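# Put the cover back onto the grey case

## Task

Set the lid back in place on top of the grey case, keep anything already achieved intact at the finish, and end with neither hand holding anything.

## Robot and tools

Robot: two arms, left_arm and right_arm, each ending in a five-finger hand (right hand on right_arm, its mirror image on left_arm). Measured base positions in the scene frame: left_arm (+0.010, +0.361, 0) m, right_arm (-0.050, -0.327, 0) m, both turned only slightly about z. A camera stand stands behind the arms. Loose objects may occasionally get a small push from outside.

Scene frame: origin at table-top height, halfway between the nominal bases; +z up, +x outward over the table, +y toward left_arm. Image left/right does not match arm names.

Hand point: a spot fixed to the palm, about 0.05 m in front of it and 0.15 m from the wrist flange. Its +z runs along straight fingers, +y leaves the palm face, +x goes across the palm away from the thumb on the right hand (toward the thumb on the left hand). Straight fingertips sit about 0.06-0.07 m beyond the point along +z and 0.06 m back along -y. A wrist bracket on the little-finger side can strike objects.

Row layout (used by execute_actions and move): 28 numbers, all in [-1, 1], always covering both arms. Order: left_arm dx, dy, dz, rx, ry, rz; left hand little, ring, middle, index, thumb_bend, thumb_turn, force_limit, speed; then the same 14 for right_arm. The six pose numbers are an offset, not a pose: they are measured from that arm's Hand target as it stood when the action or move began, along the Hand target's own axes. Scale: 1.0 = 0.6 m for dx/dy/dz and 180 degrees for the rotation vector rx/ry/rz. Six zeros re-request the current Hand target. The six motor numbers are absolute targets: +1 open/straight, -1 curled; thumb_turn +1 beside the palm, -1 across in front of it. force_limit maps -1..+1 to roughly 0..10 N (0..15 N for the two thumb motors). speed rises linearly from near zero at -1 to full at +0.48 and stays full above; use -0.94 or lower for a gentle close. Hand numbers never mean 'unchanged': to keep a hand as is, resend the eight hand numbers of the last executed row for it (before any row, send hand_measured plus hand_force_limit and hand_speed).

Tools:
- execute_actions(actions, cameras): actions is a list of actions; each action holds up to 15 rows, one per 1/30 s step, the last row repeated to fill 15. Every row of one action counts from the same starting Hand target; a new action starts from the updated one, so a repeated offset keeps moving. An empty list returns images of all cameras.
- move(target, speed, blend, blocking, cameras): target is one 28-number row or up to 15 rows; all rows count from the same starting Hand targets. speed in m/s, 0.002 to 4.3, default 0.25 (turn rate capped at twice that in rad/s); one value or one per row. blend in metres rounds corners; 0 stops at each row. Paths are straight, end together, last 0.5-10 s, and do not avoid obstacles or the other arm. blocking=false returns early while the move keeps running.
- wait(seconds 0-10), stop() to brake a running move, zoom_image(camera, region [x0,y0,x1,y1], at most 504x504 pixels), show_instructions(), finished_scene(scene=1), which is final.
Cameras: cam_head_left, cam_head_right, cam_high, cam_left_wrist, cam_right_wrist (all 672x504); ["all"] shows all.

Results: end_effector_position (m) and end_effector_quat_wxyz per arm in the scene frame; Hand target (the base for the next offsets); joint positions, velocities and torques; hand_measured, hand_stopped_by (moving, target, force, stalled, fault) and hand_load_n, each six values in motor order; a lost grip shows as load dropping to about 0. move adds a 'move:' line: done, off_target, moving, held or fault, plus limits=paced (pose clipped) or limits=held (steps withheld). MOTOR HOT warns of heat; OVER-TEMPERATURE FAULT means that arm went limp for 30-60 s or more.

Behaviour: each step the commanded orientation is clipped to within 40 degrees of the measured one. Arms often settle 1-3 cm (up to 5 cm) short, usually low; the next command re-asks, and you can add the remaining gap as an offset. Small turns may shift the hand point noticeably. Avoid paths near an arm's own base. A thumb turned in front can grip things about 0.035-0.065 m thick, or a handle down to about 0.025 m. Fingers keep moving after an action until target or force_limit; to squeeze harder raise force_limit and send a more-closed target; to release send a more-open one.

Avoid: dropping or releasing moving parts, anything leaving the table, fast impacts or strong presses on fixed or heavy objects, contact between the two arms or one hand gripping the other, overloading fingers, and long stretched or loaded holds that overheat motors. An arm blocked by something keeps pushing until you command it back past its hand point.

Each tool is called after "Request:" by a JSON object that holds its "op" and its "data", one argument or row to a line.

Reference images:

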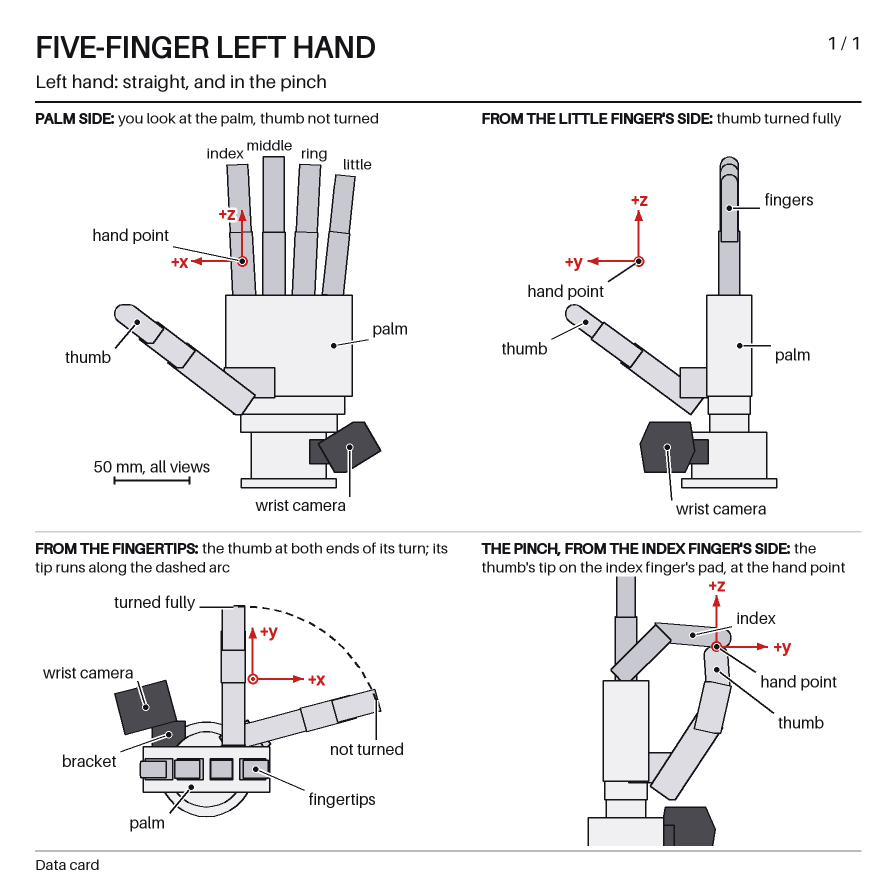

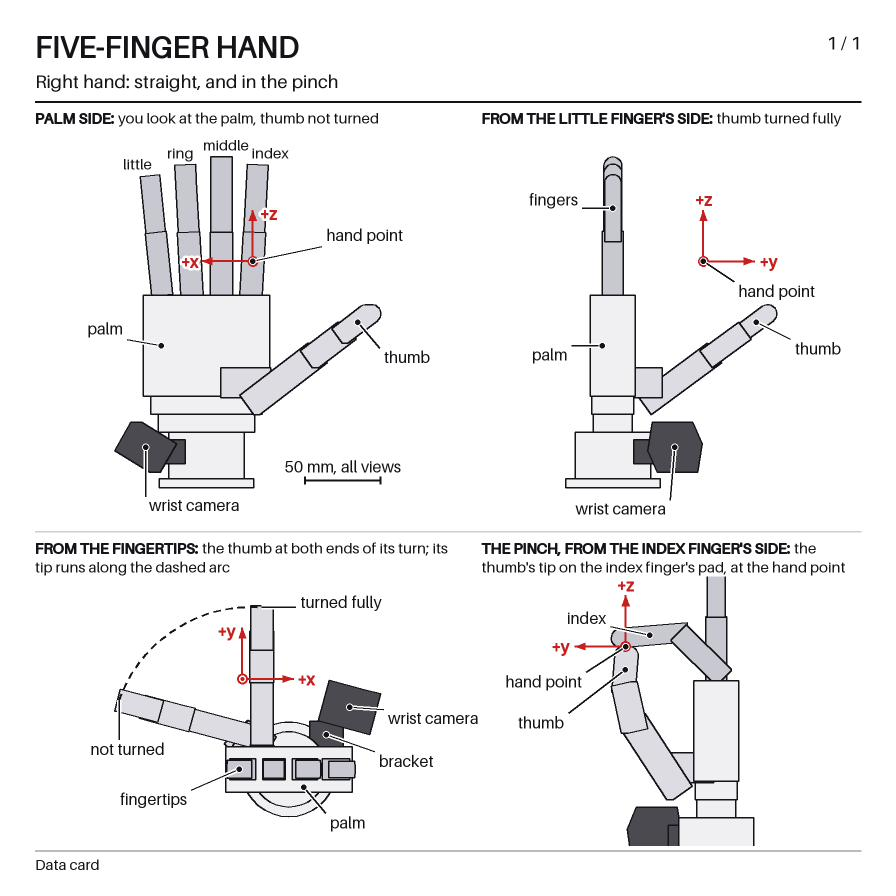

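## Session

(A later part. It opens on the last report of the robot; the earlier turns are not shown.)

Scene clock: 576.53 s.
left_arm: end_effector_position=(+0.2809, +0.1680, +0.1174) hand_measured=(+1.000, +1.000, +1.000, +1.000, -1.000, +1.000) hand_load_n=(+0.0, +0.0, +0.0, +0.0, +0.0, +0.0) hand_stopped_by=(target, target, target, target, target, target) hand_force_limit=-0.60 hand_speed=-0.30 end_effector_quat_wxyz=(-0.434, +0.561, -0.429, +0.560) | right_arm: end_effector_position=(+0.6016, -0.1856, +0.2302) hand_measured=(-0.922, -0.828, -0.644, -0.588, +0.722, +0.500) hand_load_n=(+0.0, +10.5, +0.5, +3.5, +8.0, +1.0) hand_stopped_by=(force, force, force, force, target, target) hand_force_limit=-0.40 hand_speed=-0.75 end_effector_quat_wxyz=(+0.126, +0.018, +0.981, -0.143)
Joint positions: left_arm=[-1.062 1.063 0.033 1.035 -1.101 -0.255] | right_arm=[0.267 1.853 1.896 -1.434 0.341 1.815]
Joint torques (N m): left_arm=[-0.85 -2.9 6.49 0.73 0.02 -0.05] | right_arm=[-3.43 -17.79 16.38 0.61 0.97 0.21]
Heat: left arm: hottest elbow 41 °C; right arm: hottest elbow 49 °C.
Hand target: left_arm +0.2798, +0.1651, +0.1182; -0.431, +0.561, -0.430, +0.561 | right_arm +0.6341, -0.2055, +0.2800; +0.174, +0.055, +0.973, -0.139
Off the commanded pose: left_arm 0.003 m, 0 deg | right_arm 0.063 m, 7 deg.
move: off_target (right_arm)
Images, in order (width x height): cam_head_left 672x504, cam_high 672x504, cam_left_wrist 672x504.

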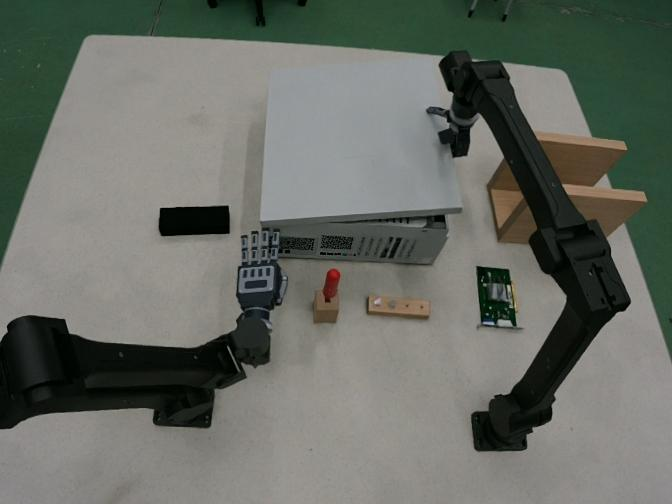

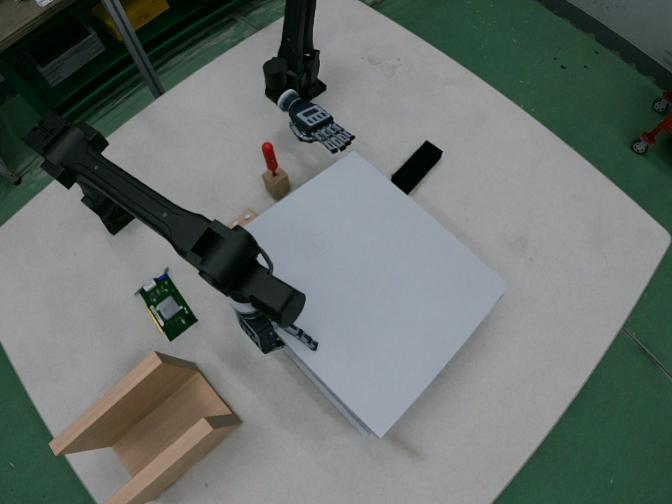

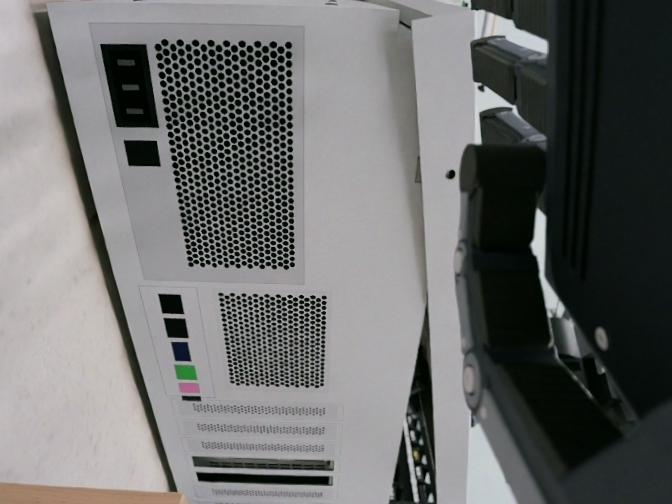

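Request:
{"op": "move", "data": {
  "target": [
    [-0.0026,0.0097,0.025,0,0,0,1,1,1,1,-1,1,-0.6,-0.3,0,0,0,0,0,0,-0.95,-0.95,-0.95,-0.9,0.72,0.5,-0.4,-0.75],
    [-0.0026,0.0097,0.0667,0,0,0,1,1,1,1,-1,1,-0.6,-0.3,0,0,0,0,0,0,-0.95,-0.95,-0.95,-0.9,0.72,0.5,-0.4,-0.75]
  ],
  "speed": 0.05,
  "cameras": ["cam_head_left", "cam_high", "cam_left_wrist"]
}}

Request:
{"op": "zoom_image", "data": {
  "camera": "cam_head_left",
  "region": [220, 160, 320, 260]
}}

Request:
{"op": "zoom_image", "data": {
  "camera": "cam_high",
  "region": [350, 270, 530, 450]
}}

Request:
{"op": "zoom_image", "data": {
  "camera": "cam_left_wrist",
  "region": [320, 0, 560, 240]
}}

Scene clock: 579.43 s.
left_arm: end_effector_position=(+0.2981, +0.1718, +0.1008) hand_measured=(+1.000, +1.000, +1.000, +1.000, -1.000, +1.000) hand_load_n=(+0.0, +0.0, +0.5, +0.0, +0.0, +0.0) hand_stopped_by=(target, target, target, target, target, target) hand_force_limit=-0.60 hand_speed=-0.30 end_effector_quat_wxyz=(-0.426, +0.553, -0.449, +0.557) | right_arm: end_effector_position=(+0.6007, -0.1859, +0.2303) hand_measured=(-0.922, -0.828, -0.644, -0.588, +0.722, +0.500) hand_load_n=(+0.0, +12.0, +0.0, +4.5, +8.0, +2.5) hand_stopped_by=(force, force, force, force, target, target) hand_force_limit=-0.40 hand_speed=-0.75 end_effector_quat_wxyz=(+0.125, +0.017, +0.982, -0.144)
Joint positions: left_arm=[-0.932 1.181 0.028 1.126 -0.935 -0.258] | right_arm=[0.267 1.853 1.897 -1.439 0.341 1.815]
Joint torques (N m): left_arm=[2.55 -1.03 9.48 1.66 0.76 -0.07] | right_arm=[-3.37 -17.79 16.35 0.73 0.94 0.21]
Heat: left arm: hottest elbow 41 °C; right arm: hottest elbow 50 °C.
Hand target: left_arm +0.3199, +0.1651, +0.1124; -0.431, +0.561, -0.430, +0.561 | right_arm +0.6341, -0.2055, +0.2801; +0.174, +0.055, +0.973, -0.139
Off the commanded pose: left_arm 0.025 m, 2 deg | right_arm 0.063 m, 7 deg.
move: off_target (left_arm, right_arm)
Images, in order (width x height): cam_head_left 672x504, cam_high 672x504, cam_left_wrist 672x504.

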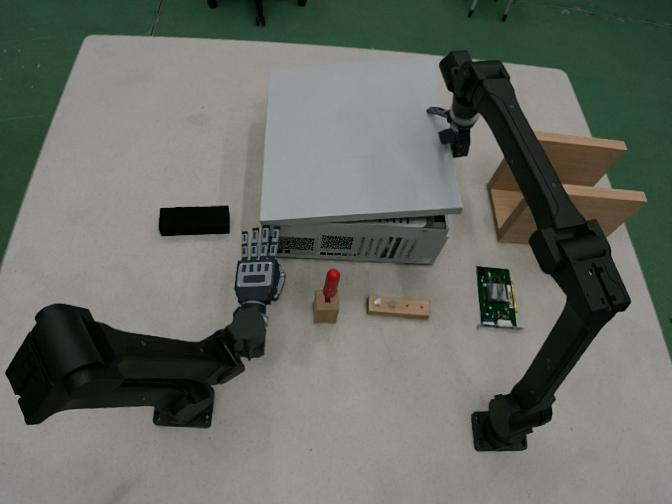

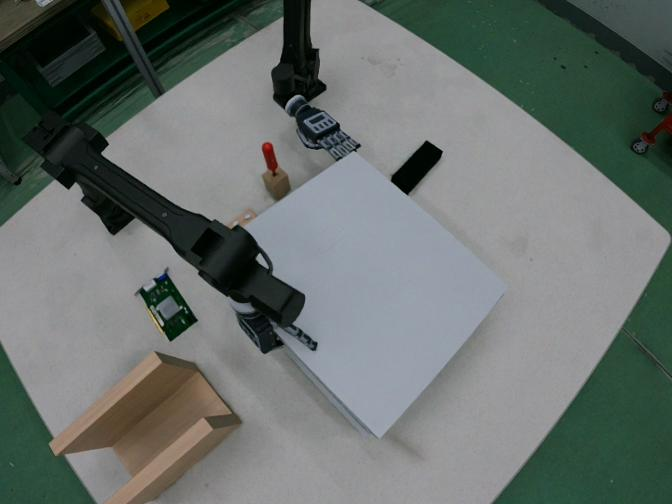

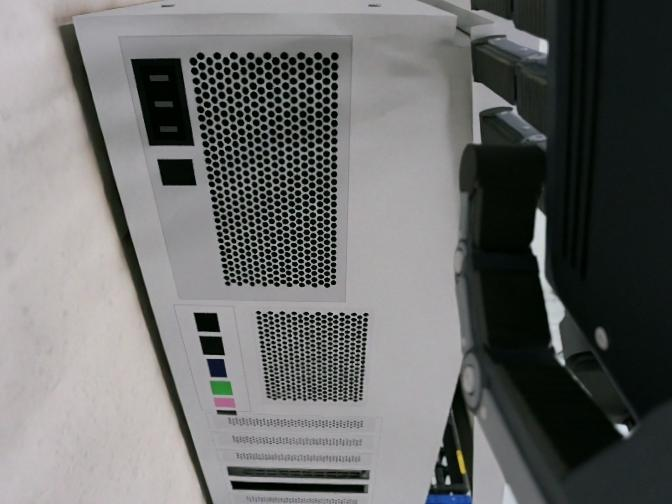

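Scaled by 5.040 from the camera's 672x504 image, which has a finer 960x720 frame.

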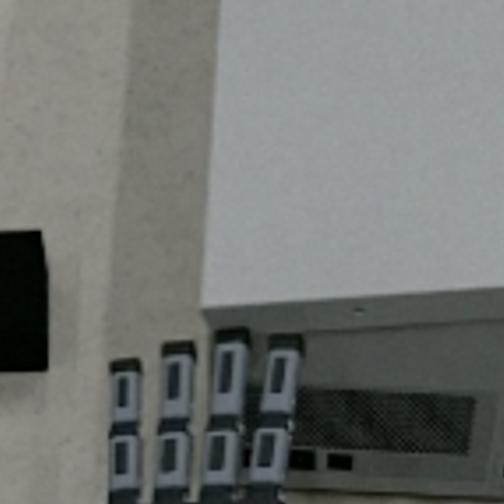

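Scaled by 2.800 from the camera's 672x504 image, which has a finer 960x720 frame.

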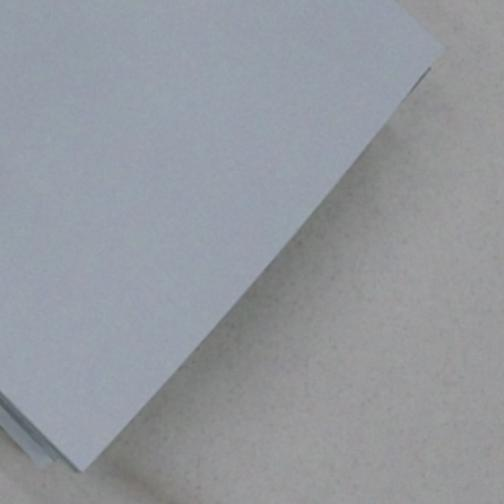

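Scaled by 2.100 from the camera's 672x504 image, which has a finer 960x720 frame.

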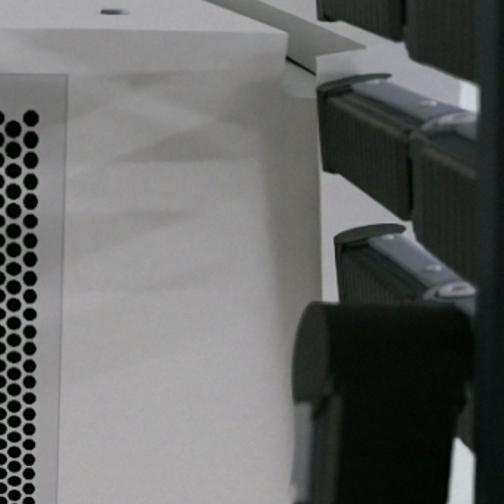

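Request:
{"op": "wait", "data": {
  "seconds": 0,
  "cameras": ["all"]
}}

Scene clock: 581.67 s.
left_arm: end_effector_position=(+0.2980, +0.1720, +0.1006) hand_measured=(+1.000, +1.000, +1.000, +1.000, -1.000, +1.000) hand_load_n=(+0.0, +0.0, +1.0, +0.0, +0.0, +0.0) hand_stopped_by=(target, target, target, target, target, target) hand_force_limit=-0.60 hand_speed=-0.30 end_effector_quat_wxyz=(-0.426, +0.553, -0.450, +0.557) | right_arm: end_effector_position=(+0.6007, -0.1859, +0.2303) hand_measured=(-0.922, -0.828, -0.644, -0.588, +0.722, +0.500) hand_load_n=(+0.0, +12.0, +0.0, +4.0, +8.0, +2.5) hand_stopped_by=(force, force, force, force, target, target) hand_force_limit=-0.40 hand_speed=-0.75 end_effector_quat_wxyz=(+0.125, +0.017, +0.982, -0.144)
Joint positions: left_arm=[-0.932 1.181 0.028 1.126 -0.935 -0.258] | right_arm=[0.267 1.853 1.897 -1.439 0.341 1.815]
Joint torques (N m): left_arm=[3.14 -0.97 9.42 1.59 0.82 -0.06] | right_arm=[-3.37 -17.79 16.36 0.7 0.95 0.21]
Heat: left arm: hottest elbow 41 °C; right arm: hottest elbow 50 °C.
Hand target: left_arm +0.3199, +0.1652, +0.1123; -0.431, +0.561, -0.430, +0.561 | right_arm +0.6341, -0.2055, +0.2801; +0.174, +0.055, +0.973, -0.139
Off the commanded pose: left_arm 0.026 m, 2 deg | right_arm 0.063 m, 7 deg.

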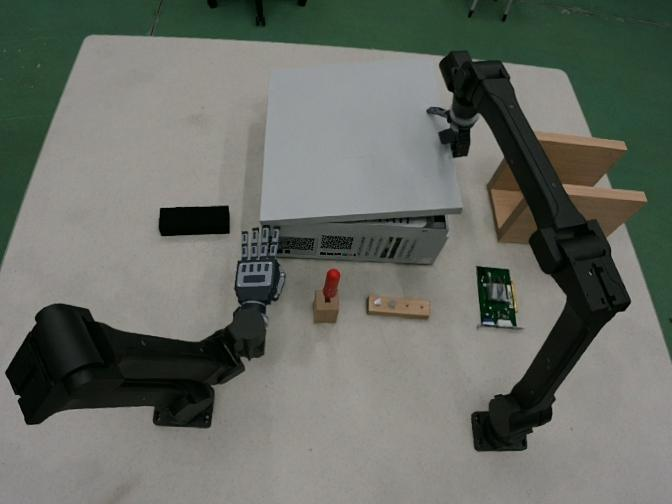

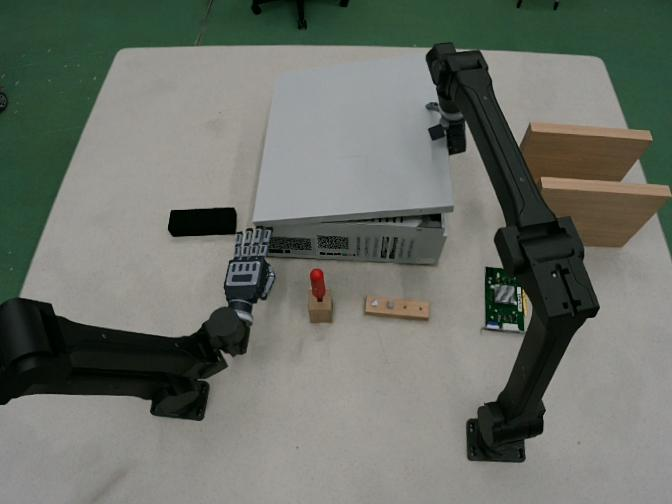

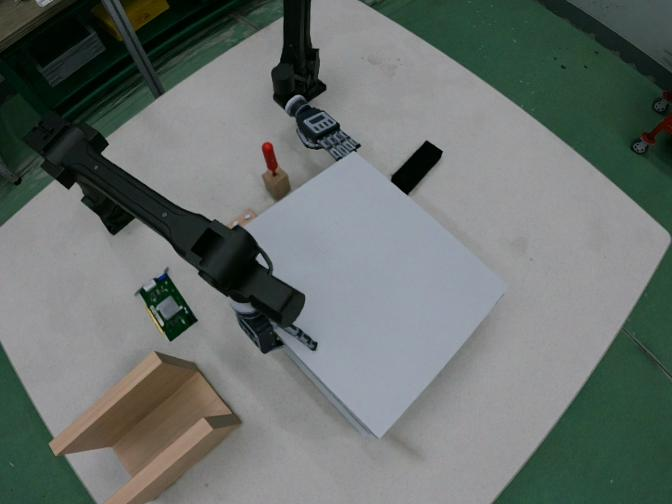

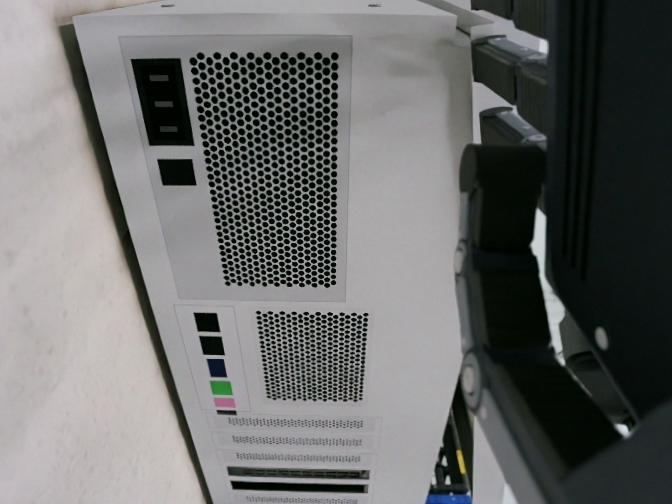

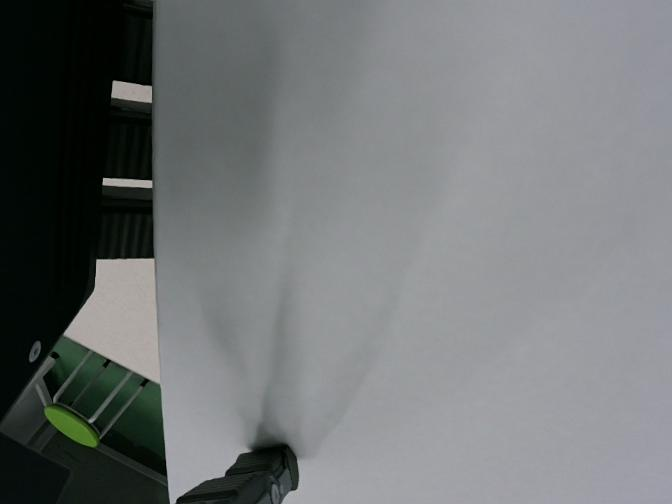

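Request:
{"op": "zoom_image", "data": {
  "camera": "cam_high",
  "region": [350, 270, 530, 450]
}}

Request:
{"op": "zoom_image", "data": {
  "camera": "cam_head_left",
  "region": [240, 190, 480, 280]
}}

Request:
{"op": "zoom_image", "data": {
  "camera": "cam_left_wrist",
  "region": [320, 0, 560, 240]
}}

Request:
{"op": "zoom_image", "data": {
  "camera": "cam_high",
  "region": [260, 130, 520, 300]
}}

Scaled by 2.800 from the camera's 672x504 image, which has a finer 960x720 frame.

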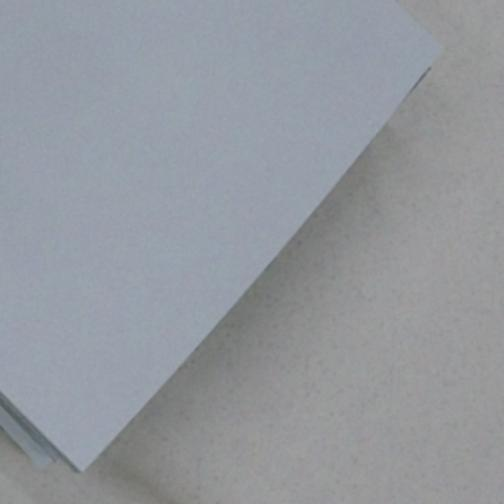

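Scaled by 2.100 from the camera's 672x504 image, which has a finer 960x720 frame.

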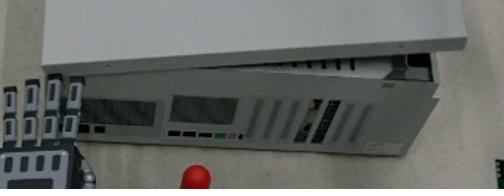

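Scaled by 2.100 from the camera's 672x504 image, which has a finer 960x720 frame.

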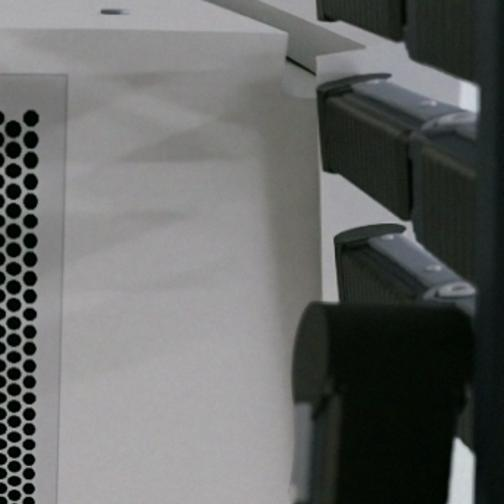

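Scaled by 1.938 from the camera's 672x504 image, which has a finer 960x720 frame.

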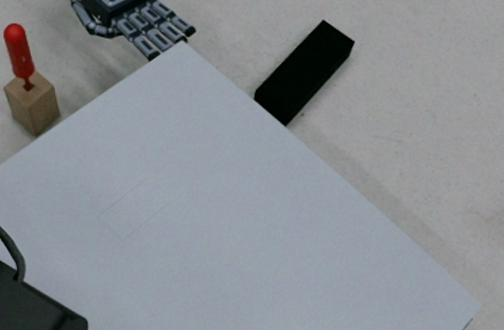

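Request:
{"op": "zoom_image", "data": {
  "camera": "cam_head_left",
  "region": [400, 170, 480, 230]
}}

Request:
{"op": "zoom_image", "data": {
  "camera": "cam_head_left",
  "region": [240, 190, 320, 250]
}}

Request:
{"op": "zoom_image", "data": {
  "camera": "cam_head_left",
  "region": [250, 50, 330, 110]
}}

Request:
{"op": "zoom_image", "data": {
  "camera": "cam_head_left",
  "region": [400, 40, 480, 100]
}}

Request:
{"op": "zoom_image", "data": {
  "camera": "cam_head_right",
  "region": [230, 190, 310, 250]
}}

Request:
{"op": "zoom_image", "data": {
  "camera": "cam_head_right",
  "region": [400, 180, 480, 240]
}}

Scaled by 6.300 from the camera's 672x504 image, which has a finer 960x720 frame.

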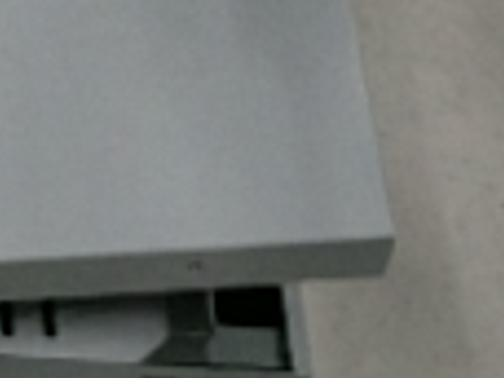

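Scaled by 6.300 from the camera's 672x504 image, which has a finer 960x720 frame.

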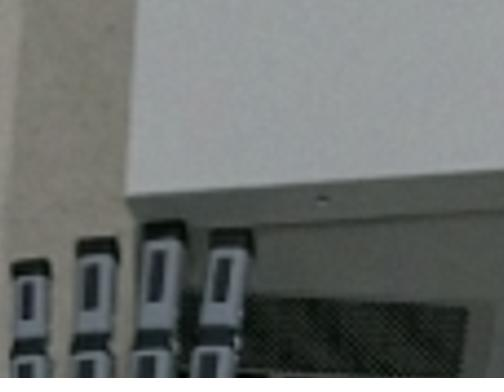

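Scaled by 6.300 from the camera's 672x504 image, which has a finer 960x720 frame.

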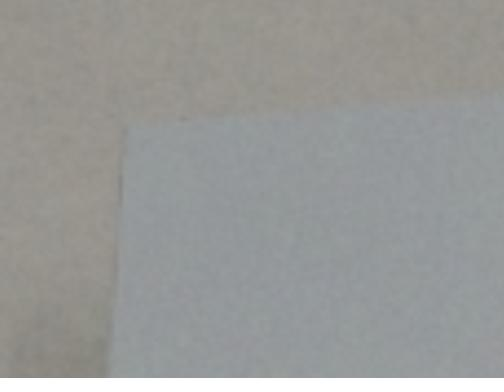

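Scaled by 6.300 from the camera's 672x504 image, which has a finer 960x720 frame.

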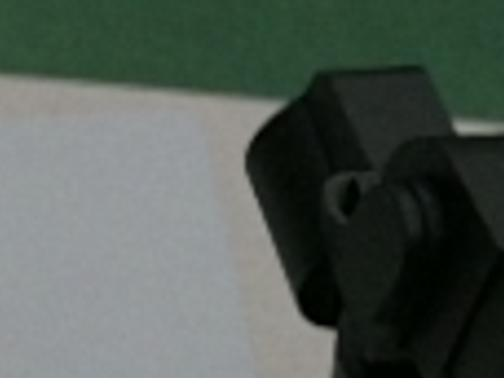

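Scaled by 6.300 from the camera's 672x504 image, which has a finer 960x720 frame.

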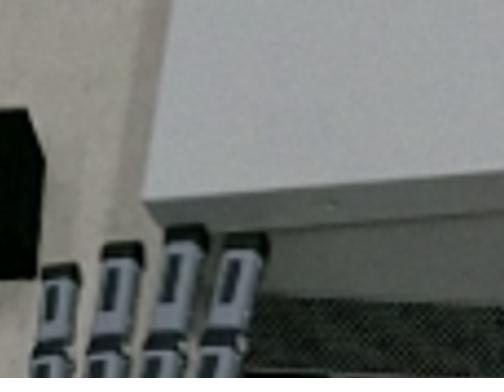

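Scaled by 6.300 from the camera's 672x504 image, which has a finer 960x720 frame.

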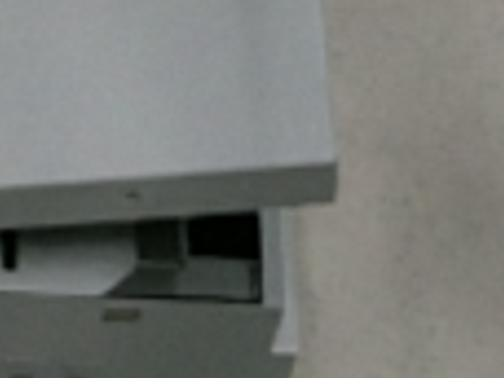

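Request:
{"op": "move", "data": {
  "target": [0,0,0,0,0,0,1,1,1,1,-1,1,-0.6,-0.3,0.0638,-0.0106,-0.022,0,0,0,-0.95,-0.95,-0.95,-0.9,0.72,0.5,-0.4,-0.75],
  "speed": 0.05,
  "cameras": ["cam_head_left","cam_high","cam_left_wrist"]
}}

Request:
{"op": "zoom_image", "data": {
  "camera": "cam_high",
  "region": [350, 270, 530, 450]
}}

Request:
{"op": "zoom_image", "data": {
  "camera": "cam_head_left",
  "region": [240, 190, 320, 250]
}}

Request:
{"op": "zoom_image", "data": {
  "camera": "cam_head_left",
  "region": [400, 170, 480, 230]
}}

Request:
{"op": "zoom_image", "data": {
  "camera": "cam_head_left",
  "region": [250, 50, 330, 110]
}}

Scene clock: 587.73 s.
left_arm: end_effector_position=(+0.2999, +0.1732, +0.0994) hand_measured=(+1.000, +1.000, +1.000, +1.000, -1.000, +1.000) hand_load_n=(+0.0, +0.0, +0.5, +0.0, +0.0, +0.0) hand_stopped_by=(target, target, target, target, target, target) hand_force_limit=-0.60 hand_speed=-0.30 end_effector_quat_wxyz=(-0.426, +0.553, -0.451, +0.556) | right_arm: end_effector_position=(+0.5926, -0.1902, +0.2398) hand_measured=(-0.922, -0.828, -0.644, -0.588, +0.722, +0.500) hand_load_n=(+0.0, +1.0, +0.0, +2.5, +1.5, +0.5) hand_stopped_by=(force, force, force, force, target, target) hand_force_limit=-0.40 hand_speed=-0.75 end_effector_quat_wxyz=(+0.141, +0.029, +0.979, -0.142)
Joint positions: left_arm=[-0.918 1.188 0.028 1.129 -0.92 -0.258] | right_arm=[0.267 1.802 1.84 -1.402 0.349 1.833]
Joint torques (N m): left_arm=[2.61 -1.26 9.47 1.58 0.23 0] | right_arm=[-2.14 -21.25 9.59 0.69 0.8 0.19]
Heat: left arm: hottest elbow 41 °C; right arm: hottest elbow 50 °C.
Hand target: left_arm +0.3199, +0.1652, +0.1122; -0.431, +0.561, -0.430, +0.561 | right_arm +0.5931, -0.2056, +0.2799; +0.174, +0.055, +0.973, -0.139
Off the commanded pose: left_arm 0.025 m, 3 deg | right_arm 0.043 m, 5 deg.
move: off_target (left_arm, right_arm)
Images, in order (width x height): cam_head_left 672x504, cam_high 672x504, cam_left_wrist 672x504.

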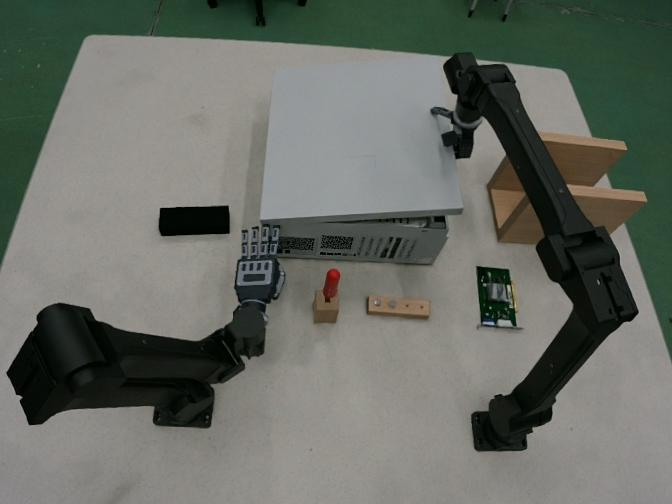

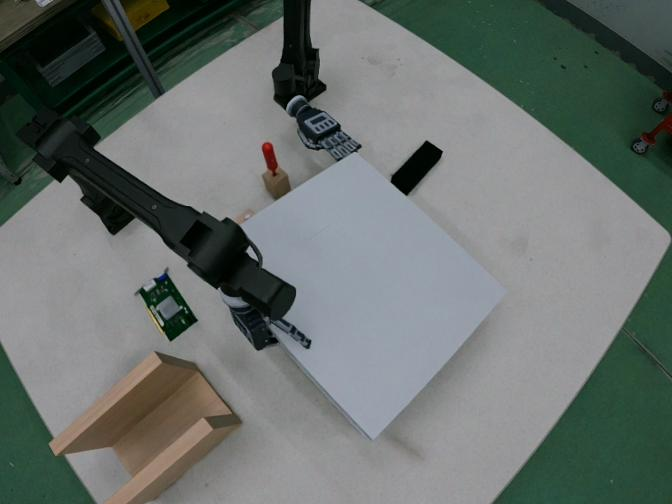

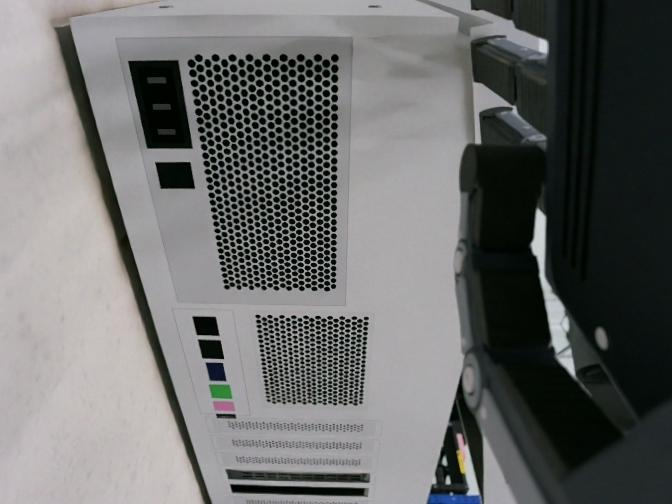

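Scaled by 2.800 from the camera's 672x504 image, which has a finer 960x720 frame.

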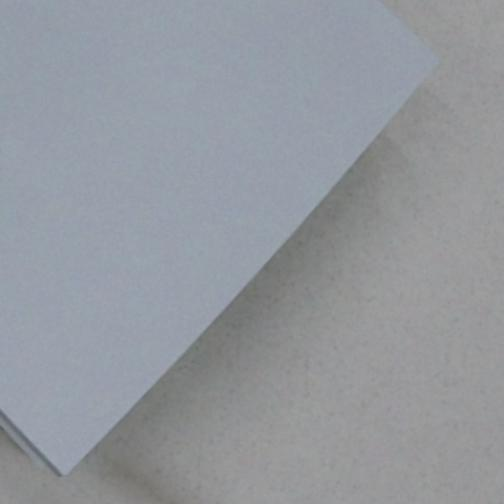

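Scaled by 6.300 from the camera's 672x504 image, which has a finer 960x720 frame.

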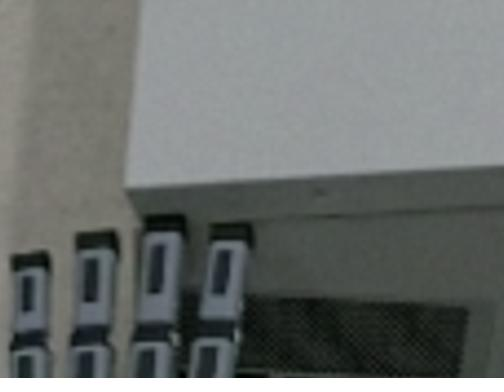

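Scaled by 6.300 from the camera's 672x504 image, which has a finer 960x720 frame.

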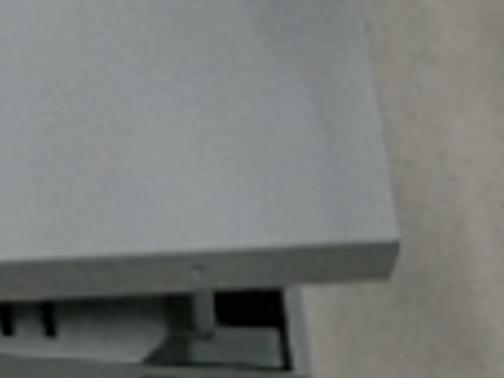

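Scaled by 6.300 from the camera's 672x504 image, which has a finer 960x720 frame.

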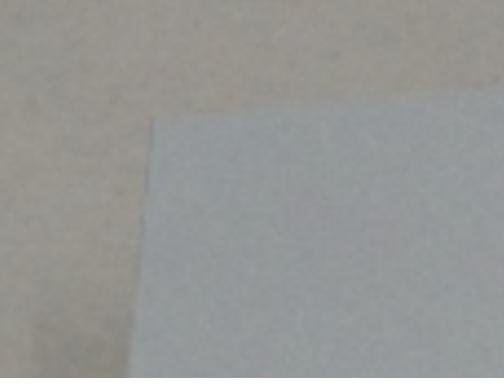

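Request:
{"op": "move", "data": {
  "target": [0,0,0,0,0,0,1,1,1,1,-1,1,-0.6,-0.3,0,0,0,0,0,0,-0.6,-0.6,-0.58,-0.58,0.72,0.5,-0.4,-0.9],
  "speed": 0.05,
  "cameras": ["cam_head_left","cam_right_wrist"]
}}

Request:
{"op": "zoom_image", "data": {
  "camera": "cam_head_left",
  "region": [400, 40, 520, 230]
}}

Scene clock: 601.70 s.
left_arm: end_effector_position=(+0.2999, +0.1732, +0.0994) hand_measured=(+1.000, +1.000, +1.000, +1.000, -1.000, +1.000) hand_load_n=(+0.0, +0.0, +0.5, +0.0, +0.0, -0.5) hand_stopped_by=(target, target, target, target, target, target) hand_force_limit=-0.60 hand_speed=-0.30 end_effector_quat_wxyz=(-0.426, +0.553, -0.451, +0.556) | right_arm: end_effector_position=(+0.5925, -0.1902, +0.2403) hand_measured=(-0.600, -0.600, -0.580, -0.580, +0.720, +0.500) hand_load_n=(+0.0, +0.0, +0.0, +2.5, +0.5, +0.0) hand_stopped_by=(target, target, target, target, target, target) hand_force_limit=-0.40 hand_speed=-0.90 end_effector_quat_wxyz=(+0.142, +0.029, +0.979, -0.142)
Joint positions: left_arm=[-0.918 1.188 0.028 1.129 -0.92 -0.258] | right_arm=[0.267 1.801 1.84 -1.402 0.349 1.833]
Joint torques (N m): left_arm=[1.79 -1.61 9.7 1.68 0.22 -0.01] | right_arm=[-2.14 -21.19 9.54 0.73 0.8 0.19]
Heat: left arm: hottest elbow 42 °C; right arm: hottest elbow 49 °C.
Hand target: left_arm +0.3199, +0.1652, +0.1122; -0.431, +0.561, -0.430, +0.561 | right_arm +0.5931, -0.2056, +0.2801; +0.175, +0.055, +0.973, -0.139
Off the commanded pose: left_arm 0.025 m, 3 deg | right_arm 0.043 m, 5 deg.
move: off_target (left_arm, right_arm)
Images, in order (width x height): cam_head_left 672x504, cam_right_wrist 672x504.

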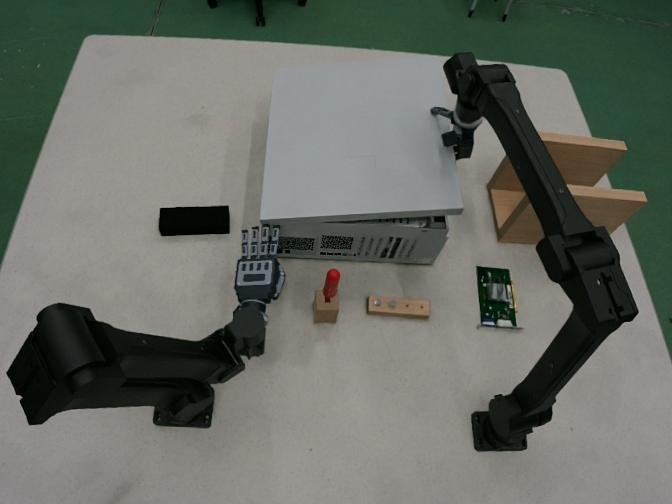

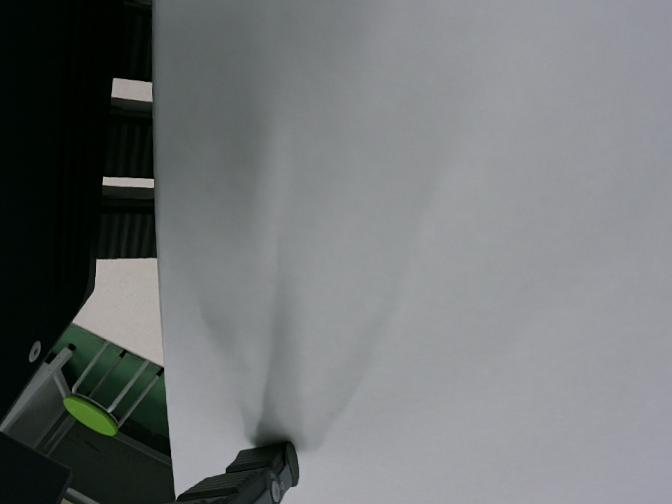

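Scaled by 2.653 from the camera's 672x504 image, which has a finer 960x720 frame.

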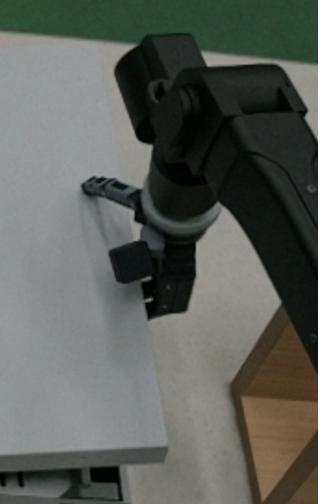

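Request:
{"op": "move", "data": {
  "target": [0,0,0,0,0,0,1,1,1,1,-1,1,-0.6,-0.3,0,0,0,0,0,0,-0.05,-0.05,-0.05,-0.05,0.72,0.5,-0.4,-0.9],
  "speed": 0.05,
  "cameras": ["cam_head_left","cam_high","cam_right_wrist"]
}}

Request:
{"op": "zoom_image", "data": {
  "camera": "cam_head_left",
  "region": [400, 40, 520, 230]
}}

Request:
{"op": "zoom_image", "data": {
  "camera": "cam_head_left",
  "region": [400, 170, 480, 230]
}}

Request:
{"op": "zoom_image", "data": {
  "camera": "cam_high",
  "region": [200, 250, 400, 450]
}}

Scene clock: 604.47 s.
left_arm: end_effector_position=(+0.3000, +0.1734, +0.0995) hand_measured=(+1.000, +1.000, +1.000, +1.000, -1.000, +1.000) hand_load_n=(+0.0, +0.0, +0.5, +0.0, +0.0, +0.0) hand_stopped_by=(target, target, target, target, target, target) hand_force_limit=-0.60 hand_speed=-0.30 end_effector_quat_wxyz=(-0.426, +0.554, -0.450, +0.556) | right_arm: end_effector_position=(+0.5921, -0.1994, +0.2464) hand_measured=(-0.050, -0.050, -0.050, -0.050, +0.720, +0.500) hand_load_n=(+0.0, +0.0, +0.0, +2.5, +0.0, -0.5) hand_stopped_by=(target, target, target, target, target, target) hand_force_limit=-0.40 hand_speed=-0.90 end_effector_quat_wxyz=(+0.146, +0.036, +0.978, -0.146)
Joint positions: left_arm=[-0.918 1.188 0.028 1.129 -0.921 -0.258] | right_arm=[0.256 1.789 1.836 -1.402 0.358 1.833]
Joint torques (N m): left_arm=[1.67 -1.08 9.37 1.65 0.21 0.02] | right_arm=[-1.44 -19.96 9.94 0.7 0.4 0.18]
Heat: left arm: hottest elbow 42 °C; right arm: hottest elbow 48 °C.
Hand target: left_arm +0.3199, +0.1652, +0.1122; -0.431, +0.561, -0.430, +0.561 | right_arm +0.5931, -0.2054, +0.2800; +0.174, +0.055, +0.973, -0.139
Off the commanded pose: left_arm 0.025 m, 3 deg | right_arm 0.034 m, 4 deg.
move: off_target (left_arm, right_arm)
Images, in order (width x height): cam_head_left 672x504, cam_high 672x504, cam_right_wrist 672x504.

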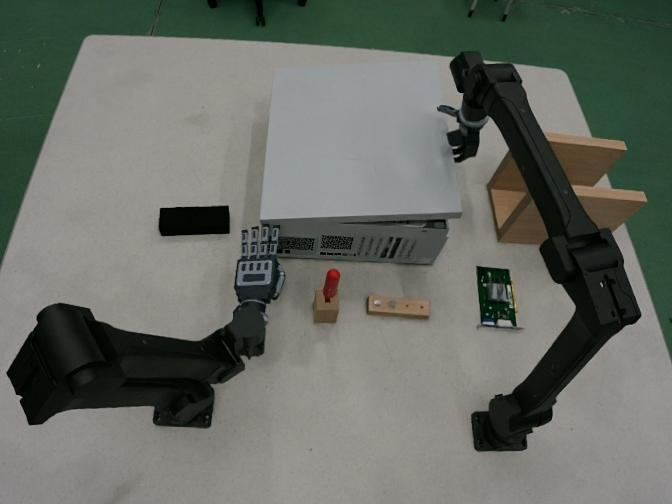

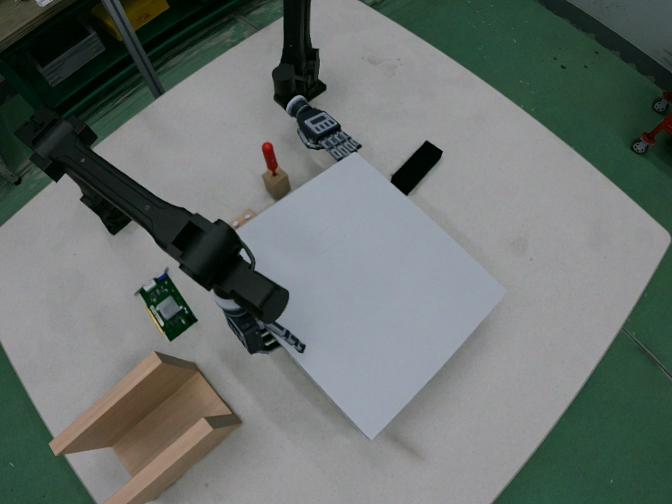

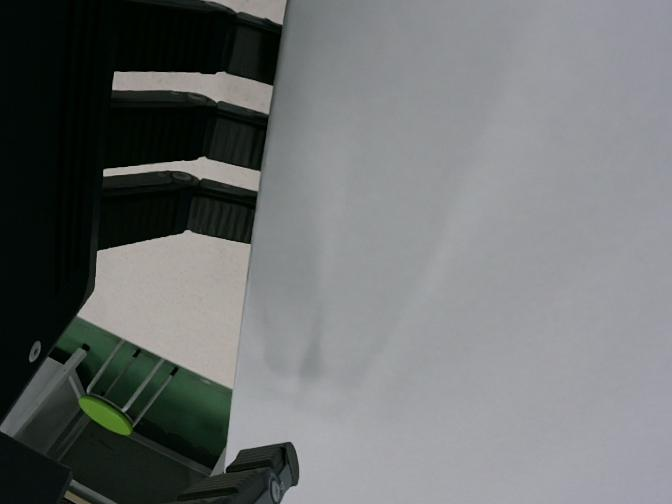

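Scaled by 2.653 from the camera's 672x504 image, which has a finer 960x720 frame.

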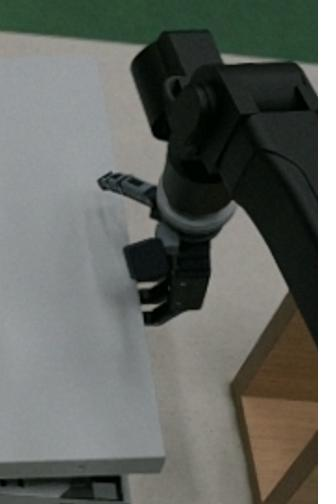

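Scaled by 6.300 from the camera's 672x504 image, which has a finer 960x720 frame.

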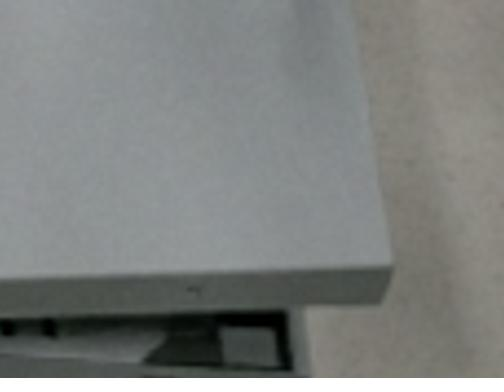

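Scaled by 2.520 from the camera's 672x504 image, which has a finer 960x720 frame.

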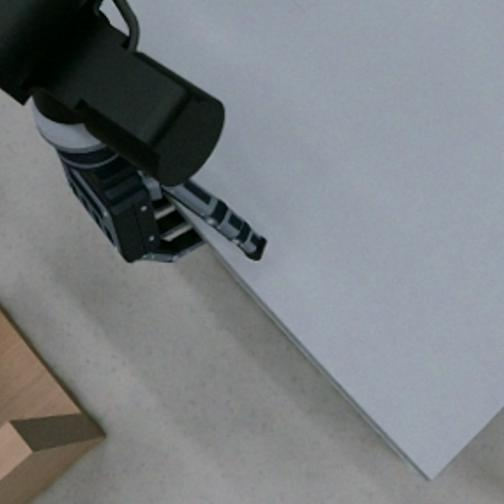

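Request:
{"op": "zoom_image", "data": {
  "camera": "cam_head_left",
  "region": [240, 190, 320, 250]
}}

Request:
{"op": "zoom_image", "data": {
  "camera": "cam_head_left",
  "region": [250, 50, 330, 110]
}}

Request:
{"op": "zoom_image", "data": {
  "camera": "cam_high",
  "region": [350, 270, 530, 450]
}}

Request:
{"op": "zoom_image", "data": {
  "camera": "cam_right_wrist",
  "region": [80, 0, 320, 260]
}}

Scaled by 6.300 from the camera's 672x504 image, which has a finer 960x720 frame.

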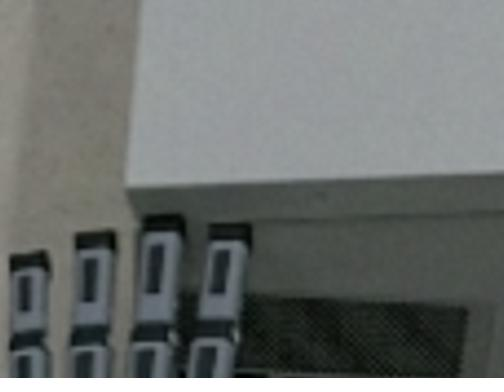

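Scaled by 6.300 from the camera's 672x504 image, which has a finer 960x720 frame.

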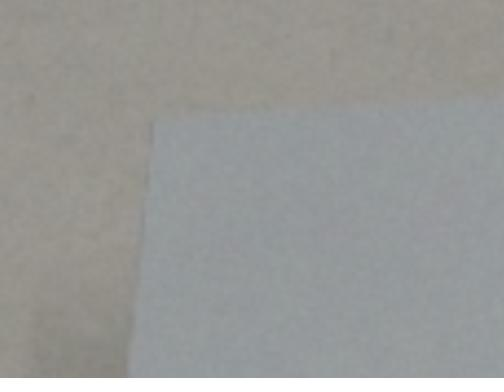

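Scaled by 2.800 from the camera's 672x504 image, which has a finer 960x720 frame.

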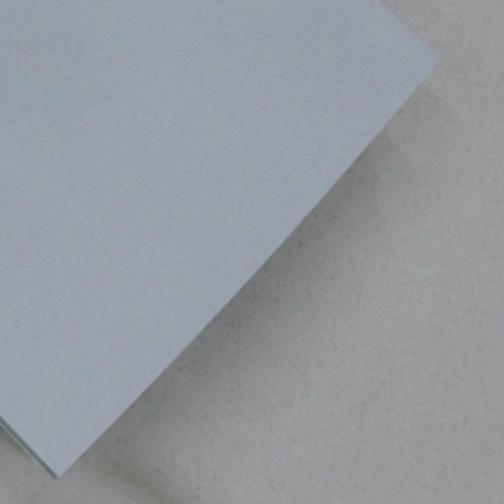

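Scaled by 1.938 from the camera's 672x504 image, which has a finer 960x720 frame.

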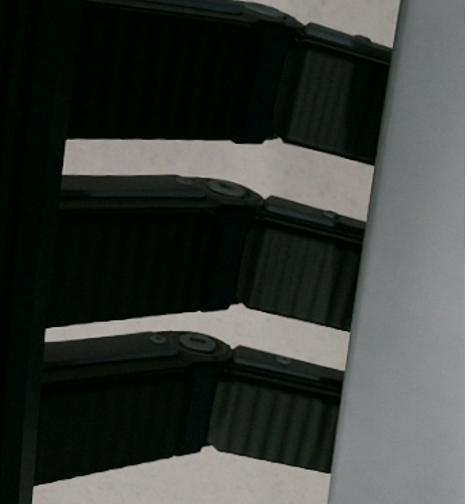

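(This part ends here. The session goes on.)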